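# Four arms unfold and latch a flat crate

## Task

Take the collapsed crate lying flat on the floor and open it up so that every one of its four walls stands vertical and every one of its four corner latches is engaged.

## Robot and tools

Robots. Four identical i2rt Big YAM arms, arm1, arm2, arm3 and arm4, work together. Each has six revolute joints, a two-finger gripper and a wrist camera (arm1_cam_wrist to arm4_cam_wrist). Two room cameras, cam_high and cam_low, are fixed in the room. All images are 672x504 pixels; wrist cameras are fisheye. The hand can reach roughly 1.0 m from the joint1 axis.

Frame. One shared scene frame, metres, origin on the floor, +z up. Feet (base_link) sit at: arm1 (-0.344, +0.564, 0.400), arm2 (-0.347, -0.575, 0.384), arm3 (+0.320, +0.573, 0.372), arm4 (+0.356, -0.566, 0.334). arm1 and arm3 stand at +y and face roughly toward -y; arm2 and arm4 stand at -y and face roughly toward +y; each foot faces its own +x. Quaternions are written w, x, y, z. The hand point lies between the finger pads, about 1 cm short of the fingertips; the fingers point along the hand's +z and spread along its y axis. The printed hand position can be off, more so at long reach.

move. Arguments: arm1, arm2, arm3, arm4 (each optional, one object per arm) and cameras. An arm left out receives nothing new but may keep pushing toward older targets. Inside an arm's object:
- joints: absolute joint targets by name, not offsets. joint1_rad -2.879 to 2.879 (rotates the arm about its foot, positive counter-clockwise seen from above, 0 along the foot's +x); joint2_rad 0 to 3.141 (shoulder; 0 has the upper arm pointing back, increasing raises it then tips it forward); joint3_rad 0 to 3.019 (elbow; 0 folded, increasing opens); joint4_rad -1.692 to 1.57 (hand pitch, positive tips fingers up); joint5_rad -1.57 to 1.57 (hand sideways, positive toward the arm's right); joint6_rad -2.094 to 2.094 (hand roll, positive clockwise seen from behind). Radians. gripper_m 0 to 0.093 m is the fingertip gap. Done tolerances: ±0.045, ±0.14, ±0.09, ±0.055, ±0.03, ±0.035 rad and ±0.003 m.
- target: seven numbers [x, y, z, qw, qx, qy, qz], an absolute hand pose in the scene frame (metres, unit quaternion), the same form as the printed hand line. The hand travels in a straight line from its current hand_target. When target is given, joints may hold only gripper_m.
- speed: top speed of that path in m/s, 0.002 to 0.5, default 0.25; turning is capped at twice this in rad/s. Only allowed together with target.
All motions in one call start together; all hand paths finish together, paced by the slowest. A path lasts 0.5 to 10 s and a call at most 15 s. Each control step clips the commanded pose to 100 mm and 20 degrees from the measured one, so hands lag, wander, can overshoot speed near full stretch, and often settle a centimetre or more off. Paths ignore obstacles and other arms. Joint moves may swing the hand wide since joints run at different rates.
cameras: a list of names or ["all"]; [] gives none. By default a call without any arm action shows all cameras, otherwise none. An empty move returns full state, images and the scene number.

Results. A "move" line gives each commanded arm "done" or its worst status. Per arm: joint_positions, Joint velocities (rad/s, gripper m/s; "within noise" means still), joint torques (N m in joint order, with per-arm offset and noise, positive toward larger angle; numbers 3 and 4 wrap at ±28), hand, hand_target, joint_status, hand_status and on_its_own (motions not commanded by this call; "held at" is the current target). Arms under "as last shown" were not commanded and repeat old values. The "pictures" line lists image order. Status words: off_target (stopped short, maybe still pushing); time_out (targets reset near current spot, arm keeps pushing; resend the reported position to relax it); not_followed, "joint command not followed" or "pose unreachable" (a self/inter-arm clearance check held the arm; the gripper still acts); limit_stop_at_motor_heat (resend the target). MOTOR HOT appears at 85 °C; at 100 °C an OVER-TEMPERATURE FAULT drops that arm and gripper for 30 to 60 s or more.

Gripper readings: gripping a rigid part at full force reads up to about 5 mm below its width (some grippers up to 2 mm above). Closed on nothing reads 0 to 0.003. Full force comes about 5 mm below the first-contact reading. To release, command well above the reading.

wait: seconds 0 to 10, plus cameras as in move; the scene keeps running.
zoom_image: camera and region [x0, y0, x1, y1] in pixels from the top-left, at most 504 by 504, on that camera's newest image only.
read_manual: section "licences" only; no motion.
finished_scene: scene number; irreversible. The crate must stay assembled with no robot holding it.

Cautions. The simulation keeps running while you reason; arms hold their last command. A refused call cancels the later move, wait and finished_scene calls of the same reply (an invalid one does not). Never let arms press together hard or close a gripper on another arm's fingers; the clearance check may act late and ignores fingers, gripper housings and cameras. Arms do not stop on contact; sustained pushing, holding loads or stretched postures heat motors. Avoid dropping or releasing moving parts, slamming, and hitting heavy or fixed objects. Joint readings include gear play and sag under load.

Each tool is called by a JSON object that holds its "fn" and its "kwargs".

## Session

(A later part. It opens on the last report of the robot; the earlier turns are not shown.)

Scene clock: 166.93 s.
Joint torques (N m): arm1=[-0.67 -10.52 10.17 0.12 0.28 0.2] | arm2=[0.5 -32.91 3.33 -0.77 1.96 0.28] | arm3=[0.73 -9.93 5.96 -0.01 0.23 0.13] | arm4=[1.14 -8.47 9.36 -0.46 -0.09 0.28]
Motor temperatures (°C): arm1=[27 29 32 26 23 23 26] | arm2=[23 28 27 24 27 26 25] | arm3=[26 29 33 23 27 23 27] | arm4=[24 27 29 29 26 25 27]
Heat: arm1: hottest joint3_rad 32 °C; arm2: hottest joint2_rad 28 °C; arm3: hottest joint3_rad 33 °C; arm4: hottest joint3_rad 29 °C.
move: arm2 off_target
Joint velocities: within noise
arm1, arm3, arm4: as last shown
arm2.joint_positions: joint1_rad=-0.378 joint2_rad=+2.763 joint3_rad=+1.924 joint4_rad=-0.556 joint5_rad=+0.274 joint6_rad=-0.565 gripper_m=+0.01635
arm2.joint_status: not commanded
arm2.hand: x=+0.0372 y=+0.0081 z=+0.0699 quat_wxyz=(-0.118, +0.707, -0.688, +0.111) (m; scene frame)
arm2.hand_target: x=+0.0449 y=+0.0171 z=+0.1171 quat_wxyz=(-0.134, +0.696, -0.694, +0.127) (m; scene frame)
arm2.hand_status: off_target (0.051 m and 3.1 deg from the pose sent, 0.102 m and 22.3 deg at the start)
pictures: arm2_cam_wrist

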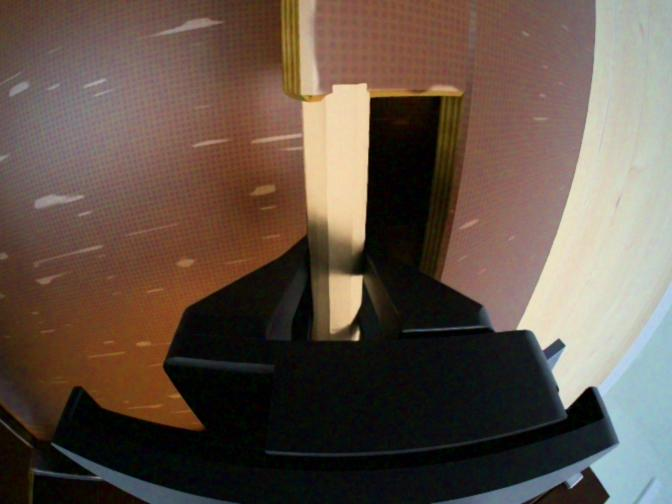

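Holding. Continue.

{"fn": "move", "kwargs": {"arm2": {"target":[0.075,0.01,0.2,-0.24,0.665,-0.665,0.24],"speed":0.12}}}

{"fn": "move", "kwargs": {"arm2": {"target":[0.125,0.01,0.25,-0.31,0.635,-0.635,0.31],"speed":0.12}}}

{"fn": "move", "kwargs": {"arm2": {"target":[0.165,0.01,0.25,-0.35,0.615,-0.615,0.35],"speed":0.12}, "cameras": ["arm2_cam_wrist","cam_low"]}}

Scene clock: 170.00 s.
Joint torques (N m): arm1=[-0.44 -10.7 10.1 0.02 0.26 0.23] | arm2=[-0.03 -33.9 2.95 -0.47 2.78 0.14] | arm3=[0.38 -9.82 5.86 -0.08 0.22 0.12] | arm4=[1.08 -8.47 9.36 -0.44 -0.09 0.28]
Motor temperatures (°C): arm1=[27 29 32 26 23 23 25] | arm2=[23 28 27 24 28 26 25] | arm3=[26 29 33 23 27 23 27] | arm4=[24 27 29 29 26 25 27]
Heat: arm1: hottest joint3_rad 32 °C; arm2: hottest joint2_rad 28 °C; arm3: hottest joint3_rad 33 °C; arm4: hottest joint3_rad 29 °C.
move: arm2 off_target
Joint velocities: within noise
arm1, arm3, arm4: as last shown
arm2.joint_positions: joint1_rad=-0.352 joint2_rad=+2.645 joint3_rad=+1.779 joint4_rad=-0.369 joint5_rad=+0.541 joint6_rad=-0.613 gripper_m=+0.01647
arm2.joint_status: not commanded
arm2.hand: x=+0.0648 y=+0.0082 z=+0.1339 quat_wxyz=(-0.218, +0.683, -0.662, +0.219) (m; scene frame)
arm2.hand_target: x=+0.0769 y=+0.0130 z=+0.1941 quat_wxyz=(-0.240, +0.665, -0.665, +0.240) (m; scene frame)
arm2.hand_status: off_target (0.067 m and 4.1 deg from the pose sent, 0.136 m and 21.1 deg at the start)
pictures: none

Scene clock: 171.77 s.
Joint torques (N m): arm1=[-0.5 -10.81 10.3 0.01 0.25 0.2] | arm2=[-3.55 -34.61 4.36 0.88 3.95 -0.53] | arm3=[0.91 -10.17 6.04 -0.02 0.21 0.15] | arm4=[1.08 -8.47 9.36 -0.46 -0.09 0.28]
Motor temperatures (°C): arm1=[27 29 32 26 23 23 25] | arm2=[23 29 27 24 29 26 25] | arm3=[26 29 33 23 27 23 27] | arm4=[24 27 29 29 26 25 27]
Heat: arm1: hottest joint3_rad 32 °C; arm2: hottest joint2_rad 29 °C; arm3: hottest joint3_rad 33 °C; arm4: hottest joint3_rad 29 °C.
move: arm2 off_target
Joint velocities: within noise
arm1, arm3, arm4: as last shown
arm2.joint_positions: joint1_rad=-0.333 joint2_rad=+2.642 joint3_rad=+1.733 joint4_rad=-0.223 joint5_rad=+0.677 joint6_rad=-0.667 gripper_m=+0.01656
arm2.joint_status: not commanded
arm2.hand: x=+0.0724 y=+0.0090 z=+0.1456 quat_wxyz=(-0.270, +0.666, -0.639, +0.272) (m; scene frame)
arm2.hand_target: x=+0.1173 y=+0.0103 z=+0.2282 quat_wxyz=(-0.305, +0.633, -0.640, +0.311) (m; scene frame)
arm2.hand_status: off_target (0.117 m and 7.2 deg from the pose sent, 0.131 m and 16.1 deg at the start; pose on its path clipped on 35 of 53 steps)
pictures: none

Scene clock: 173.20 s.
Joint torques (N m): arm1=[-0.79 -10.29 10.28 0.08 0.23 0.19] | arm2=[-6.48 -32.03 6.61 2.22 2 -1.01] | arm3=[0.15 -9.64 5.9 -0.06 0.19 0.14] | arm4=[1.14 -8.47 9.36 -0.46 -0.09 0.28]
Motor temperatures (°C): arm1=[27 29 32 26 23 23 25] | arm2=[23 29 27 24 30 26 25] | arm3=[26 28 33 23 27 23 27] | arm4=[24 27 29 29 26 25 27]
Heat: arm1: hottest joint3_rad 32 °C; arm2: hottest joint5_rad 30 °C; arm3: hottest joint3_rad 33 °C; arm4: hottest joint3_rad 29 °C.
move: arm2 off_target
Joint velocities: within noise
arm1: as last shown
arm2.joint_positions: joint1_rad=-0.333 joint2_rad=+2.642 joint3_rad=+1.708 joint4_rad=-0.076 joint5_rad=+0.798 joint6_rad=-0.760 gripper_m=+0.01668
arm2.joint_status: not commanded
arm2.hand: x=+0.0898 y=+0.0087 z=+0.1642 quat_wxyz=(-0.315, +0.646, -0.615, +0.325) (m; scene frame)
arm2.hand_target: x=+0.1536 y=+0.0058 z=+0.2370 quat_wxyz=(-0.345, +0.613, -0.617, +0.353) (m; scene frame)
arm2.hand_status: off_target (0.114 m and 6.1 deg from the pose sent, 0.140 m and 14.3 deg at the start; pose on its path clipped on 40 of 43 steps)
arm3.joint_positions: joint1_rad=-0.149 joint2_rad=+1.318 joint3_rad=+0.958 joint4_rad=-1.195 joint5_rad=+0.005 joint6_rad=-0.366 gripper_m=+0.04991
arm3.joint_status: not commanded
arm3.hand: x=+0.1926 y=+0.2428 z=+0.5027 quat_wxyz=(-0.002, -0.707, -0.708, +0.007) (m; scene frame)
arm3.hand_target: x=+0.1993 y=+0.2487 z=+0.5011 quat_wxyz=(+0.002, -0.705, -0.709, +0.001) (m; scene frame)
arm3.hand_status: not commanded
arm4.joint_positions: joint1_rad=+0.128 joint2_rad=+1.251 joint3_rad=+0.992 joint4_rad=-1.304 joint5_rad=-0.012 joint6_rad=+0.309 gripper_m=+0.03995
arm4.joint_status: not commanded
arm4.hand: x=+0.2430 y=-0.2472 z=+0.5001 quat_wxyz=(+0.004, +0.716, -0.698, -0.006) (m; scene frame)
arm4.hand_target: x=+0.2466 y=-0.2496 z=+0.5001 quat_wxyz=(+0.006, +0.707, -0.707, -0.002) (m; scene frame)
arm4.hand_status: not commanded
pictures: arm2_cam_wrist, cam_low

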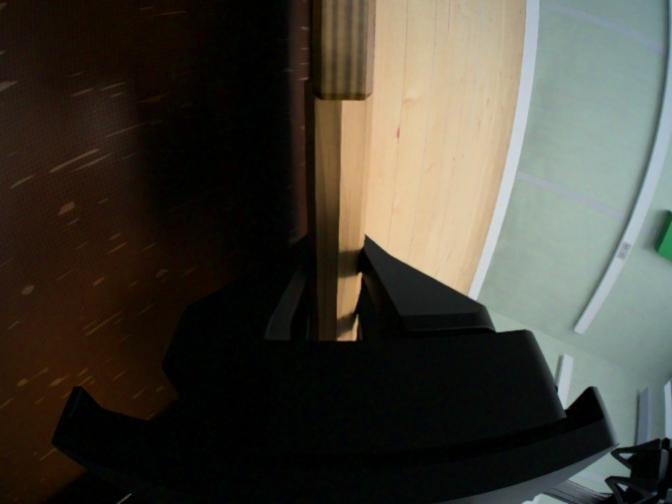

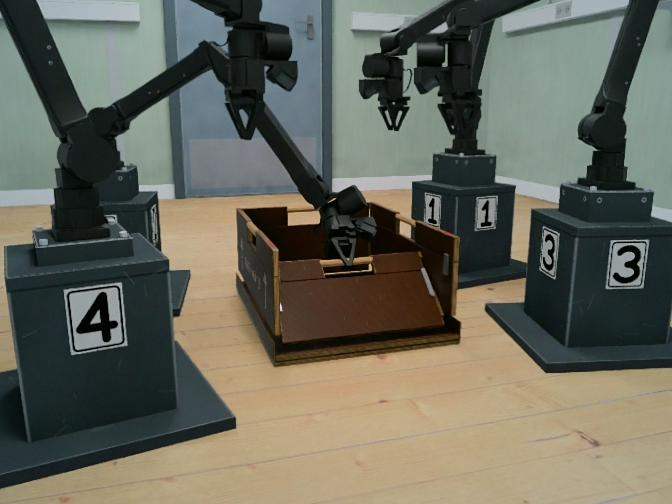

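{"fn": "move", "kwargs": {"arm2": {"target":[0.205,0.01,0.255,-0.39,0.59,-0.59,0.39],"speed":0.12}}}

{"fn": "move", "kwargs": {"arm2": {"target":[0.26,0.01,0.247,-0.42,0.569,-0.569,0.42],"speed":0.12}}}

{"fn": "move", "kwargs": {"arm2": {"target":[0.31,0.01,0.237,-0.44,0.553,-0.553,0.44],"speed":0.1}, "cameras": ["arm2_cam_wrist","cam_low","arm4_cam_wrist","arm3_cam_wrist"]}}

Scene clock: 175.67 s.
Joint torques (N m): arm1=[-0.97 -10.87 10.19 0.12 0.22 0.16] | arm2=[-5.95 -28.57 9.32 2.21 0.36 -0.87] | arm3=[0.62 -9.47 5.89 -0.09 0.25 0.13] | arm4=[1.08 -8.47 9.36 -0.47 -0.09 0.28]
Motor temperatures (°C): arm1=[27 29 33 26 23 23 25] | arm2=[23 29 27 24 30 26 25] | arm3=[26 28 33 23 27 23 27] | arm4=[24 27 30 29 26 25 27]
Heat: arm1: hottest joint3_rad 33 °C; arm2: hottest joint5_rad 30 °C; arm3: hottest joint3_rad 33 °C; arm4: hottest joint3_rad 30 °C.
move: arm2 off_target
Joint velocities: within noise
arm1.joint_positions: joint1_rad=+0.111 joint2_rad=+1.309 joint3_rad=+0.810 joint4_rad=-1.114 joint5_rad=-0.019 joint6_rad=+0.269 gripper_m=+0.03997
arm1.joint_status: not commanded
arm1.hand: x=-0.2492 y=+0.2649 z=+0.4846 quat_wxyz=(+0.014, -0.698, -0.716, -0.015) (m; scene frame)
arm1.hand_target: x=-0.2476 y=+0.2495 z=+0.4998 quat_wxyz=(-0.002, -0.705, -0.710, -0.005) (m; scene frame)
arm1.hand_status: not commanded
arm2.joint_positions: joint1_rad=-0.385 joint2_rad=+2.637 joint3_rad=+1.723 joint4_rad=+0.137 joint5_rad=+0.873 joint6_rad=-0.955 gripper_m=+0.01625
arm2.joint_status: not commanded
arm2.hand: x=+0.1441 y=+0.0103 z=+0.2058 quat_wxyz=(-0.369, +0.616, -0.588, +0.373) (m; scene frame)
arm2.hand_target: x=+0.2014 y=+0.0071 z=+0.2562 quat_wxyz=(-0.389, +0.589, -0.591, +0.390) (m; scene frame)
arm2.hand_status: off_target (0.078 m and 4.3 deg from the pose sent, 0.147 m and 13.4 deg at the start; pose on its path clipped on 21 of 44 steps)
arm3, arm4: as last shown
pictures: none

Scene clock: 177.03 s.
Joint torques (N m): arm1=[-0.56 -11.22 10.29 0.21 0.25 0.22] | arm2=[-3.19 -25.35 10.21 2.21 0.03 -0.31] | arm3=[0.09 -10.05 5.91 0.01 0.21 0.16] | arm4=[1.08 -8.47 9.36 -0.46 -0.09 0.28]
Motor temperatures (°C): arm1=[27 29 33 26 23 23 25] | arm2=[23 29 27 24 29 26 25] | arm3=[26 28 32 23 27 23 27] | arm4=[24 27 30 29 26 25 27]
Heat: arm1: hottest joint3_rad 33 °C; arm2: hottest joint2_rad 29 °C; arm3: hottest joint3_rad 32 °C; arm4: hottest joint3_rad 30 °C.
move: arm2 off_target
Joint velocities: within noise
arm1, arm3, arm4: as last shown
arm2.joint_positions: joint1_rad=-0.473 joint2_rad=+2.707 joint3_rad=+1.874 joint4_rad=+0.292 joint5_rad=+0.883 joint6_rad=-1.164 gripper_m=+0.01581
arm2.joint_status: not commanded
arm2.hand: x=+0.2269 y=+0.0115 z=+0.2356 quat_wxyz=(-0.406, +0.585, -0.567, +0.415) (m; scene frame)
arm2.hand_target: x=+0.2585 y=+0.0071 z=+0.2483 quat_wxyz=(-0.419, +0.567, -0.570, +0.423) (m; scene frame)
arm2.hand_status: off_target (0.035 m and 2.5 deg from the pose sent, 0.123 m and 9.8 deg at the start)
pictures: none

Scene clock: 178.27 s.
Joint torques (N m): arm1=[-0.67 -10.58 10.21 0.25 0.23 0.16] | arm2=[-4.25 -23.41 12.94 1.88 -1.55 -0.26] | arm3=[0.5 -9.58 5.87 -0.13 0.19 0.15] | arm4=[1.08 -8.47 9.36 -0.46 -0.09 0.28]
Motor temperatures (°C): arm1=[27 29 33 26 23 23 25] | arm2=[23 29 27 24 29 26 25] | arm3=[26 28 32 23 27 23 27] | arm4=[24 27 30 29 26 25 27]
Heat: arm1: hottest joint3_rad 33 °C; arm2: hottest joint2_rad 29 °C; arm3: hottest joint3_rad 32 °C; arm4: hottest joint3_rad 30 °C.
move: arm2 off_target
Joint velocities: within noise
arm1, arm3, arm4: as last shown
arm2.joint_positions: joint1_rad=-0.510 joint2_rad=+2.785 joint3_rad=+1.992 joint4_rad=+0.383 joint5_rad=+0.889 joint6_rad=-1.274 gripper_m=+0.01559
arm2.joint_status: not commanded
arm2.hand: x=+0.2654 y=+0.0119 z=+0.2384 quat_wxyz=(-0.425, +0.566, -0.553, +0.440) (m; scene frame)
arm2.hand_target: x=+0.3038 y=+0.0047 z=+0.2390 quat_wxyz=(-0.440, +0.554, -0.553, +0.440) (m; scene frame)
arm2.hand_status: off_target (0.045 m and 2.2 deg from the pose sent, 0.083 m and 6.3 deg at the start)
pictures: arm2_cam_wrist, arm3_cam_wrist, arm4_cam_wrist, cam_low

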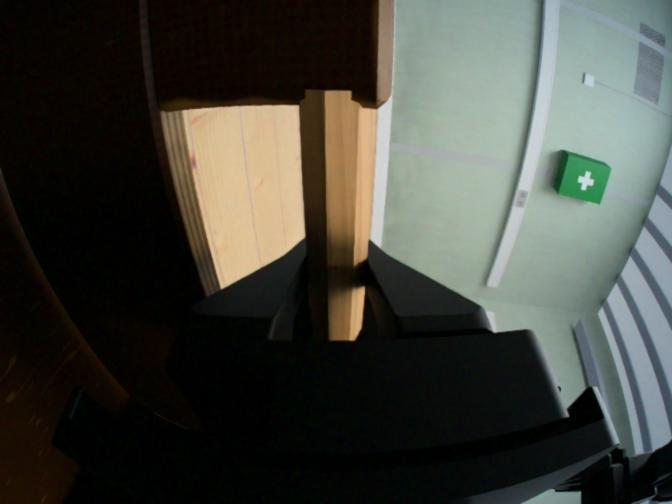

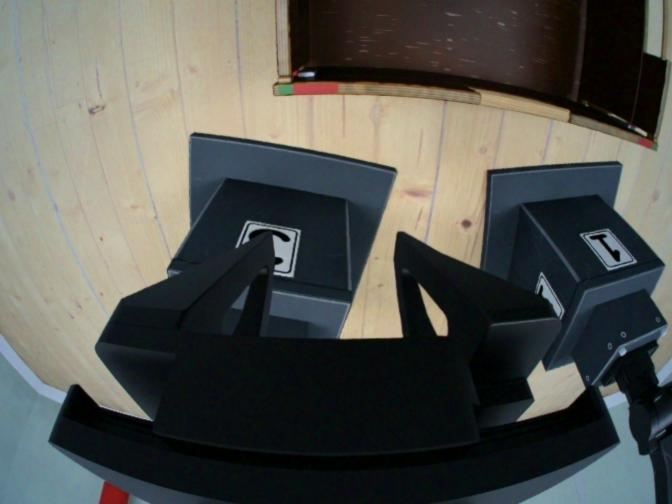

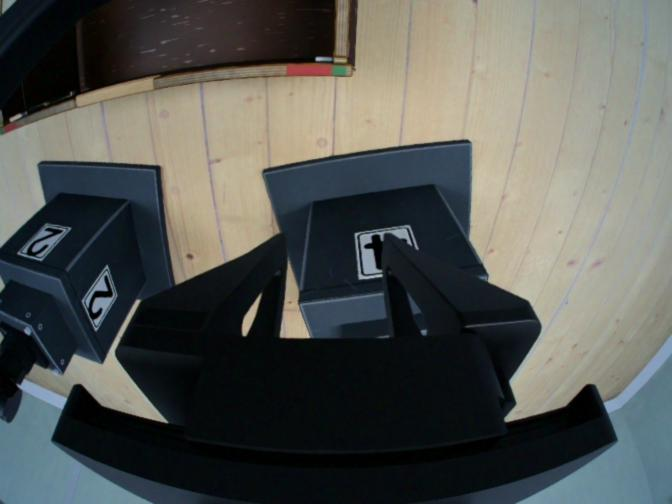

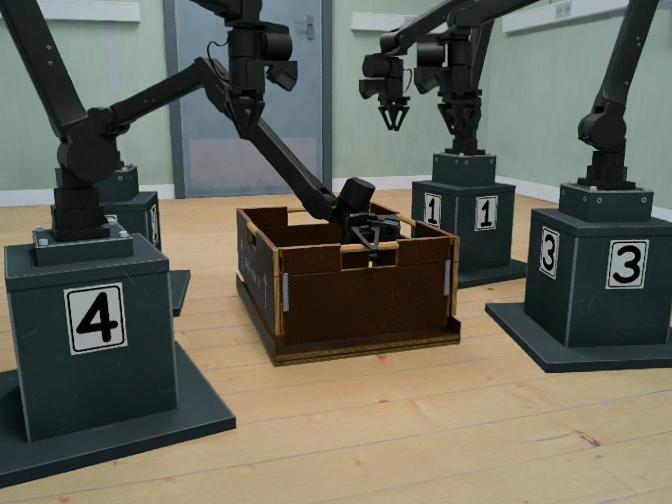

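Push on until the crate slides.

{"fn": "move", "kwargs": {"arm2": {"target":[0.35,0.014,0.228,-0.45,0.545,-0.545,0.45],"speed":0.08}}}

{"fn": "move", "kwargs": {"arm2": {"target":[0.37,0.014,0.228,-0.45,0.545,-0.545,0.45],"speed":0.08}, "cameras": ["arm1_cam_wrist","cam_low","arm4_cam_wrist","arm3_cam_wrist","cam_high"]}}

{"fn": "zoom_image", "kwargs": {"camera": "arm4_cam_wrist", "region": [240, 0, 400, 110]}}

{"fn": "zoom_image", "kwargs": {"camera": "arm3_cam_wrist", "region": [230, 20, 400, 130]}}

{"fn": "zoom_image", "kwargs": {"camera": "arm1_cam_wrist", "region": [300, 10, 460, 120]}}

{"fn": "zoom_image", "kwargs": {"camera": "cam_high", "region": [230, 230, 430, 410]}}

Scene clock: 182.13 s.
Joint torques (N m): arm1=[-0.97 -11.34 10.22 0.17 0.23 0.16] | arm2=[-7.18 -24.29 12.59 0.83 -1.9 0] | arm3=[0.44 -9.76 5.91 0.12 0.19 0.11] | arm4=[1.14 -8.47 9.36 -0.46 -0.09 0.28]
Motor temperatures (°C): arm1=[27 29 33 26 23 23 25] | arm2=[23 29 28 24 29 26 25] | arm3=[26 28 32 23 27 23 27] | arm4=[24 27 30 29 26 25 27]
Heat: arm1: hottest joint3_rad 33 °C; arm2: hottest joint2_rad 29 °C; arm3: hottest joint3_rad 32 °C; arm4: hottest joint3_rad 30 °C.
move: arm2 off_target
Joint velocities: within noise
arm1, arm3, arm4: as last shown
arm2.joint_positions: joint1_rad=-0.510 joint2_rad=+2.881 joint3_rad=+2.164 joint4_rad=+0.413 joint5_rad=+0.873 joint6_rad=-1.361 gripper_m=+0.01558
arm2.joint_status: not commanded
arm2.hand: x=+0.2841 y=+0.0395 z=+0.2401 quat_wxyz=(-0.450, +0.561, -0.531, +0.449) (m; scene frame)
arm2.hand_target: x=+0.3384 y=+0.0044 z=+0.2328 quat_wxyz=(-0.449, +0.547, -0.543, +0.452) (m; scene frame)
arm2.hand_status: off_target (0.072 m and 2.4 deg from the pose sent, 0.085 m and 3.9 deg at the start)
pictures: none

Scene clock: 183.80 s.
Joint torques (N m): arm1=[-1.03 -11.28 10.22 0.2 0.26 0.2] | arm2=[-8.64 -24.53 12.67 0.91 -1.96 0.08] | arm3=[0.5 -9.76 5.78 0.01 0.2 0.16] | arm4=[1.14 -8.47 9.36 -0.46 -0.09 0.28]
Motor temperatures (°C): arm1=[27 29 33 26 23 23 25] | arm2=[23 29 28 24 30 26 25] | arm3=[26 28 32 23 27 23 27] | arm4=[24 27 30 29 26 25 27]
Heat: arm1: hottest joint3_rad 33 °C; arm2: hottest joint5_rad 30 °C; arm3: hottest joint3_rad 32 °C; arm4: hottest joint3_rad 30 °C.
move: arm2 off_target
Joint velocities: within noise
arm1, arm3, arm4: as last shown
arm2.joint_positions: joint1_rad=-0.511 joint2_rad=+2.909 joint3_rad=+2.226 joint4_rad=+0.381 joint5_rad=+0.857 joint6_rad=-1.368 gripper_m=+0.01558
arm2.joint_status: not commanded
arm2.hand: x=+0.2906 y=+0.0490 z=+0.2397 quat_wxyz=(-0.453, +0.565, -0.526, +0.445) (m; scene frame)
arm2.hand_target: x=+0.3543 y=+0.0013 z=+0.2334 quat_wxyz=(-0.450, +0.546, -0.545, +0.450) (m; scene frame)
arm2.hand_status: off_target (0.088 m and 3.2 deg from the pose sent, 0.090 m and 2.4 deg at the start)
pictures: arm1_cam_wrist, arm3_cam_wrist, arm4_cam_wrist, cam_high, cam_low

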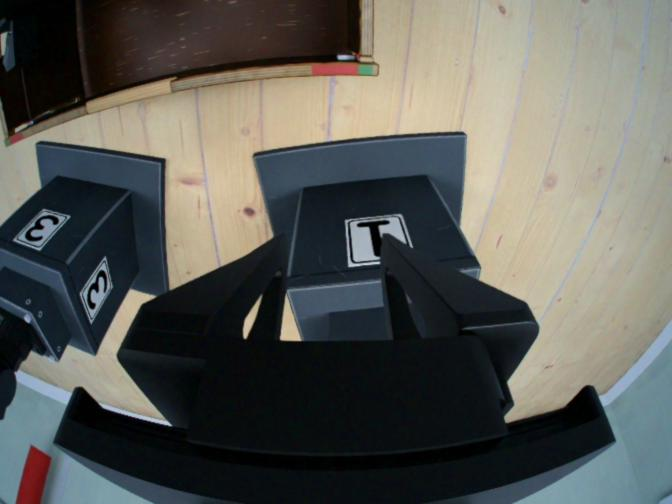

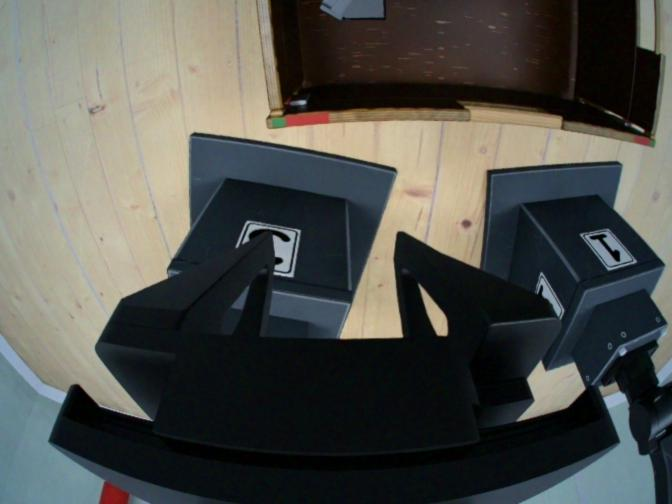

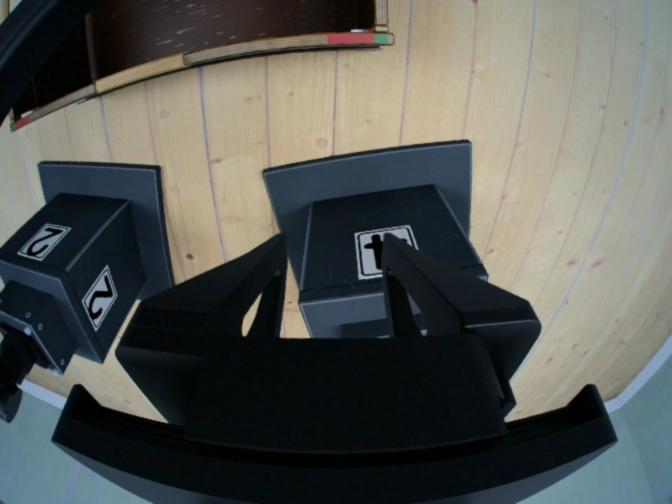

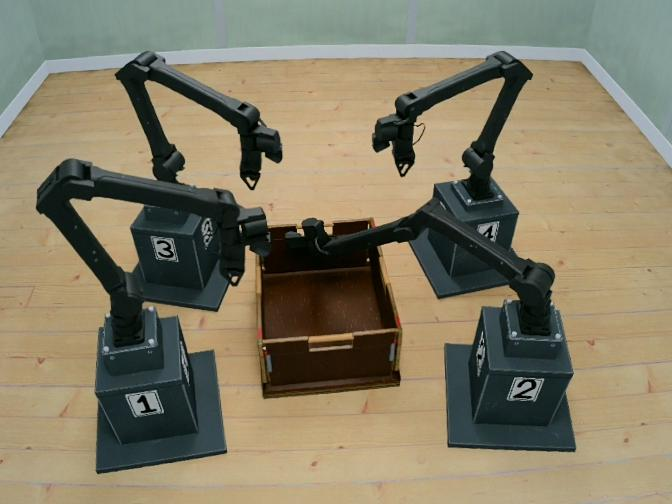

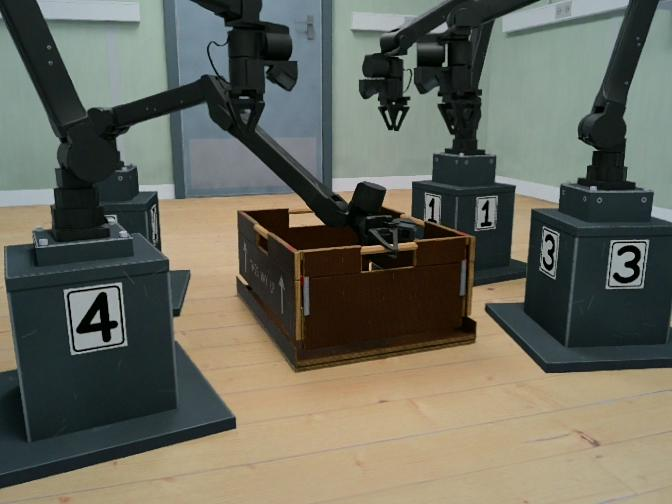

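Scaled by 3.150 from the camera's 672x504 image, which has a finer 960x720 frame.

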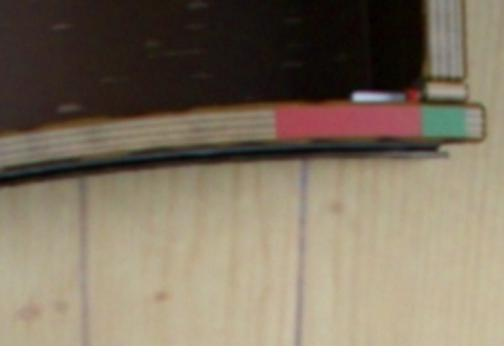

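Scaled by 2.965 from the camera's 672x504 image, which has a finer 960x720 frame.

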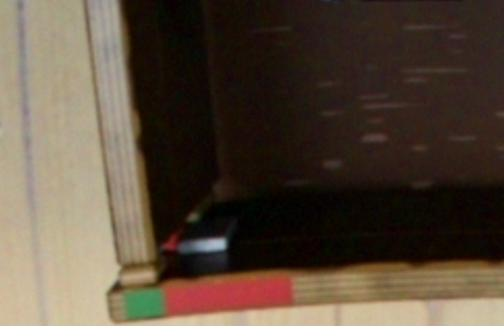

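Scaled by 3.150 from the camera's 672x504 image, which has a finer 960x720 frame.

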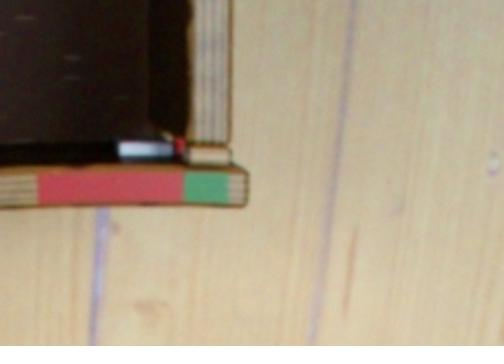

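Scaled by 2.520 from the camera's 672x504 image, which has a finer 960x720 frame.

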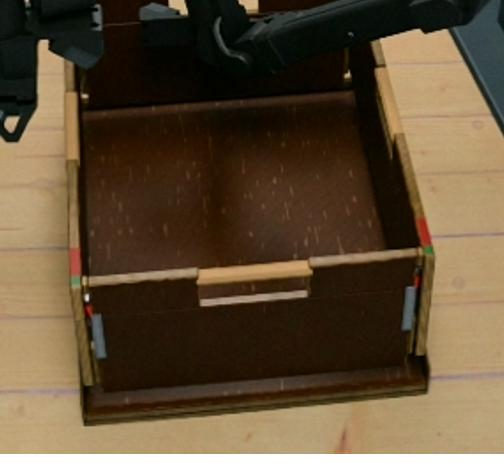

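{"fn": "move", "kwargs": {"arm2": {"target":[0.29,0.045,0.238,-0.452,0.56,-0.53,0.447],"speed":0.1}}}

{"fn": "move", "kwargs": {"arm2": {"joints":{"gripper_m":0.05}}}}

{"fn": "move", "kwargs": {"arm2": {"target":[0.17,0.04,0.29,-0.43,0.56,-0.56,0.43],"speed":0.15}}}

{"fn": "move", "kwargs": {"arm2": {"target":[0.0,-0.12,0.45,0,0.707,-0.707,0],"speed":0.25}}}

{"fn": "move", "kwargs": {"arm2": {"target":[-0.25,-0.25,0.5,0,0.707,-0.707,0],"speed":0.3}, "cameras": ["cam_high","arm2_cam_wrist"]}}

{"fn": "zoom_image", "kwargs": {"camera": "arm2_cam_wrist", "region": [200, 0, 400, 130]}}

{"fn": "zoom_image", "kwargs": {"camera": "cam_high", "region": [350, 290, 420, 350]}}

Scene clock: 188.27 s.
Joint torques (N m): arm1=[-0.79 -10.93 10.32 0.18 0.26 0.19] | arm2=[-0.26 -29.1 6.27 1.54 0.31 0.17] | arm3=[0.85 -9.93 6.02 -0.1 0.25 0.16] | arm4=[1.08 -8.47 9.36 -0.46 -0.09 0.28]
Motor temperatures (°C): arm1=[27 29 34 26 23 23 25] | arm2=[24 29 28 24 30 26 25] | arm3=[26 28 32 23 27 23 27] | arm4=[24 27 30 29 26 25 27]
Heat: arm1: hottest joint3_rad 34 °C; arm2: hottest joint5_rad 30 °C; arm3: hottest joint3_rad 32 °C; arm4: hottest joint3_rad 30 °C.
move: arm2 done
Joint velocities: within noise
arm1, arm3, arm4: as last shown
arm2.joint_positions: joint1_rad=-0.510 joint2_rad=+2.909 joint3_rad=+2.222 joint4_rad=+0.389 joint5_rad=+0.855 joint6_rad=-1.371 gripper_m=+0.01558
arm2.joint_status: not commanded
arm2.hand: x=+0.2890 y=+0.0495 z=+0.2388 quat_wxyz=(-0.454, +0.566, -0.525, +0.445) (m; scene frame)
arm2.hand_target: x=+0.2901 y=+0.0463 z=+0.2380 quat_wxyz=(-0.454, +0.562, -0.529, +0.445) (m; scene frame)
arm2.hand_status: done (0.005 m and 1.0 deg from the pose sent, 0.004 m and 0.8 deg at the start)
pictures: none

Scene clock: 188.93 s.
Joint torques (N m): arm1=[-0.26 -10.75 10.25 0.2 0.24 0.17] | arm2=[-0.56 -28.57 7.27 1.46 0.28 0.17] | arm3=[1.14 -9.93 5.85 -0.03 0.19 0.15] | arm4=[1.08 -8.47 9.36 -0.46 -0.09 0.28]
Motor temperatures (°C): arm1=[27 29 34 26 23 23 25] | arm2=[24 29 28 24 30 26 25] | arm3=[26 28 32 23 27 23 27] | arm4=[24 27 30 29 26 25 27]
Heat: arm1: hottest joint3_rad 34 °C; arm2: hottest joint5_rad 30 °C; arm3: hottest joint3_rad 32 °C; arm4: hottest joint3_rad 30 °C.
move: arm2 done
Joint velocities: within noise
arm1, arm3, arm4: as last shown
arm2.joint_positions: joint1_rad=-0.517 joint2_rad=+2.909 joint3_rad=+2.208 joint4_rad=+0.389 joint5_rad=+0.857 joint6_rad=-1.371 gripper_m=+0.04982
arm2.joint_status: all done
arm2.hand: x=+0.2913 y=+0.0411 z=+0.2323 quat_wxyz=(-0.447, +0.568, -0.527, +0.448) (m; scene frame)
arm2.hand_target: x=+0.2949 y=+0.0412 z=+0.2379 quat_wxyz=(-0.452, +0.560, -0.531, +0.447) (m; scene frame)
arm2.hand_status: not commanded
pictures: none

Scene clock: 190.87 s.
Joint torques (N m): arm1=[-0.56 -11.52 10.11 0.2 0.24 0.19] | arm2=[-0.15 -29.8 5.98 1.02 0.43 0.2] | arm3=[0.44 -9.41 5.94 -0.09 0.22 0.14] | arm4=[1.08 -8.41 9.36 -0.46 -0.09 0.28]
Motor temperatures (°C): arm1=[27 29 34 26 23 23 25] | arm2=[24 30 28 24 29 26 25] | arm3=[26 28 32 23 27 23 27] | arm4=[24 27 30 29 26 25 27]
Heat: arm1: hottest joint3_rad 34 °C; arm2: hottest joint2_rad 30 °C; arm3: hottest joint3_rad 32 °C; arm4: hottest joint3_rad 30 °C.
move: arm2 off_target
Joint velocities: within noise
arm1: as last shown
arm2.joint_positions: joint1_rad=-0.375 joint2_rad=+2.645 joint3_rad=+1.777 joint4_rad=+0.334 joint5_rad=+0.995 joint6_rad=-1.156 gripper_m=+0.04991
arm2.joint_status: not commanded
arm2.hand: x=+0.1621 y=+0.0333 z=+0.2583 quat_wxyz=(-0.415, +0.577, -0.552, +0.435) (m; scene frame)
arm2.hand_target: x=+0.1711 y=+0.0393 z=+0.2906 quat_wxyz=(-0.430, +0.561, -0.560, +0.431) (m; scene frame)
arm2.hand_status: off_target (0.033 m and 2.8 deg from the pose sent, 0.134 m and 4.8 deg at the start)
arm3.joint_positions: joint1_rad=-0.149 joint2_rad=+1.318 joint3_rad=+0.958 joint4_rad=-1.195 joint5_rad=+0.005 joint6_rad=-0.366 gripper_m=+0.04991
arm3.joint_status: not commanded
arm3.hand: x=+0.1926 y=+0.2428 z=+0.5027 quat_wxyz=(-0.002, -0.707, -0.708, +0.007) (m; scene frame)
arm3.hand_target: x=+0.1993 y=+0.2487 z=+0.5011 quat_wxyz=(+0.002, -0.705, -0.709, +0.001) (m; scene frame)
arm3.hand_status: not commanded
arm4.joint_positions: joint1_rad=+0.128 joint2_rad=+1.251 joint3_rad=+0.992 joint4_rad=-1.304 joint5_rad=-0.012 joint6_rad=+0.309 gripper_m=+0.03995
arm4.joint_status: not commanded
arm4.hand: x=+0.2430 y=-0.2472 z=+0.5001 quat_wxyz=(+0.004, +0.716, -0.698, -0.006) (m; scene frame)
arm4.hand_target: x=+0.2466 y=-0.2496 z=+0.5001 quat_wxyz=(+0.006, +0.707, -0.707, -0.002) (m; scene frame)
arm4.hand_status: not commanded
pictures: none

Scene clock: 194.27 s.
Joint torques (N m): arm1=[-1.08 -10.4 10.17 0.12 0.3 0.17] | arm2=[-1.03 -23.47 7.94 -0.09 -0.16 -0.1] | arm3=[0.44 -9.58 6.02 -0.1 0.23 0.16] | arm4=[1.08 -8.47 9.36 -0.44 -0.09 0.28]
Motor temperatures (°C): arm1=[27 29 34 26 23 23 25] | arm2=[23 30 28 24 29 26 25] | arm3=[26 28 32 23 27 23 27] | arm4=[24 27 30 29 26 25 26]
Heat: arm1: hottest joint3_rad 34 °C; arm2: hottest joint2_rad 30 °C; arm3: hottest joint3_rad 32 °C; arm4: hottest joint3_rad 30 °C.
move: arm2 off_target
Joint velocities: within noise
arm1.joint_positions: joint1_rad=+0.111 joint2_rad=+1.309 joint3_rad=+0.810 joint4_rad=-1.114 joint5_rad=-0.019 joint6_rad=+0.269 gripper_m=+0.03997
arm1.joint_status: not commanded
arm1.hand: x=-0.2492 y=+0.2649 z=+0.4846 quat_wxyz=(+0.014, -0.698, -0.716, -0.015) (m; scene frame)
arm1.hand_target: x=-0.2476 y=+0.2495 z=+0.4998 quat_wxyz=(-0.002, -0.705, -0.710, -0.005) (m; scene frame)
arm1.hand_status: not commanded
arm2.joint_positions: joint1_rad=-0.506 joint2_rad=+1.963 joint3_rad=+1.515 joint4_rad=-1.167 joint5_rad=+0.004 joint6_rad=-0.631 gripper_m=+0.04991
arm2.joint_status: not commanded
arm2.hand: x=-0.0085 y=-0.1253 z=+0.4260 quat_wxyz=(+0.021, +0.703, -0.711, +0.005) (m; scene frame)
arm2.hand_target: x=-0.0010 y=-0.1196 z=+0.4527 quat_wxyz=(-0.003, +0.704, -0.710, +0.000) (m; scene frame)
arm2.hand_status: off_target (0.026 m and 2.5 deg from the pose sent, 0.294 m and 74.0 deg at the start)
arm3, arm4: as last shown
pictures: none

Scene clock: 196.30 s.
Joint torques (N m): arm1=[-0.91 -11.22 10.28 0.28 0.25 0.16] | arm2=[0.73 -11.46 6.97 -0.03 0.1 0.04] | arm3=[0.56 -9.76 5.86 -0.18 0.23 0.16] | arm4=[1.08 -8.53 9.36 -0.46 -0.09 0.28]
Motor temperatures (°C): arm1=[27 29 34 26 23 23 25] | arm2=[23 30 28 24 29 26 25] | arm3=[26 27 32 23 27 23 27] | arm4=[24 27 30 29 26 25 26]
Heat: arm1: hottest joint3_rad 34 °C; arm2: hottest joint2_rad 30 °C; arm3: hottest joint3_rad 32 °C; arm4: hottest joint3_rad 30 °C.
move: arm2 done
Joint velocities: within noise
arm1, arm3, arm4: as last shown
arm2.joint_positions: joint1_rad=-0.160 joint2_rad=+1.324 joint3_rad=+0.900 joint4_rad=-1.162 joint5_rad=+0.002 joint6_rad=-0.306 gripper_m=+0.04991
arm2.joint_status: not commanded
arm2.hand: x=-0.2469 y=-0.2507 z=+0.4933 quat_wxyz=(+0.006, +0.711, -0.703, +0.005) (m; scene frame)
arm2.hand_target: x=-0.2494 y=-0.2495 z=+0.5008 quat_wxyz=(-0.001, +0.711, -0.703, +0.003) (m; scene frame)
arm2.hand_status: done (0.007 m and 1.1 deg from the pose sent, 0.282 m and 2.5 deg at the start)
pictures: arm2_cam_wrist, cam_high

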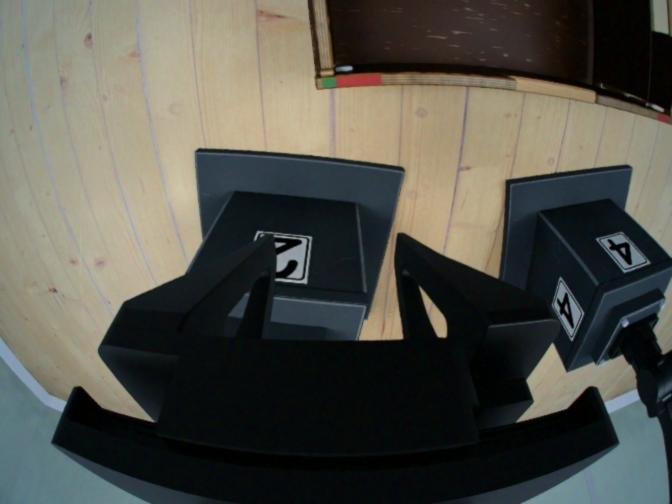

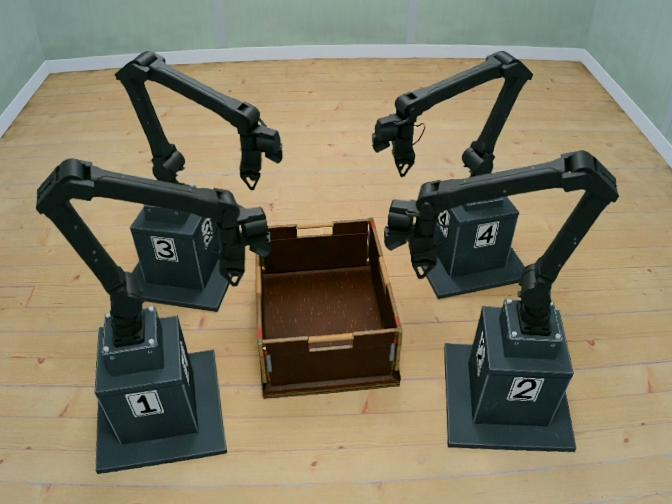

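Scaled by 2.520 from the camera's 672x504 image, which has a finer 960x720 frame.

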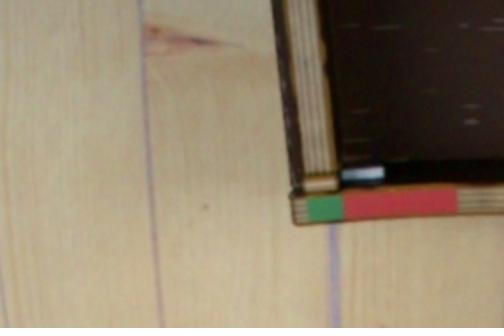

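Scaled by 7.200 from the camera's 672x504 image, which has a finer 960x720 frame.

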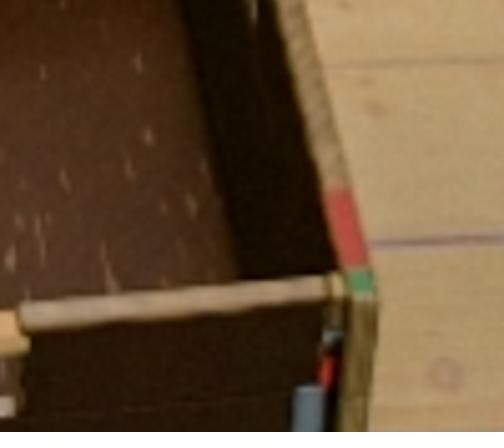

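All four corners are latched.

{"fn": "finished_scene", "kwargs": {"scene": 2}}

The scene is finished: the task was done.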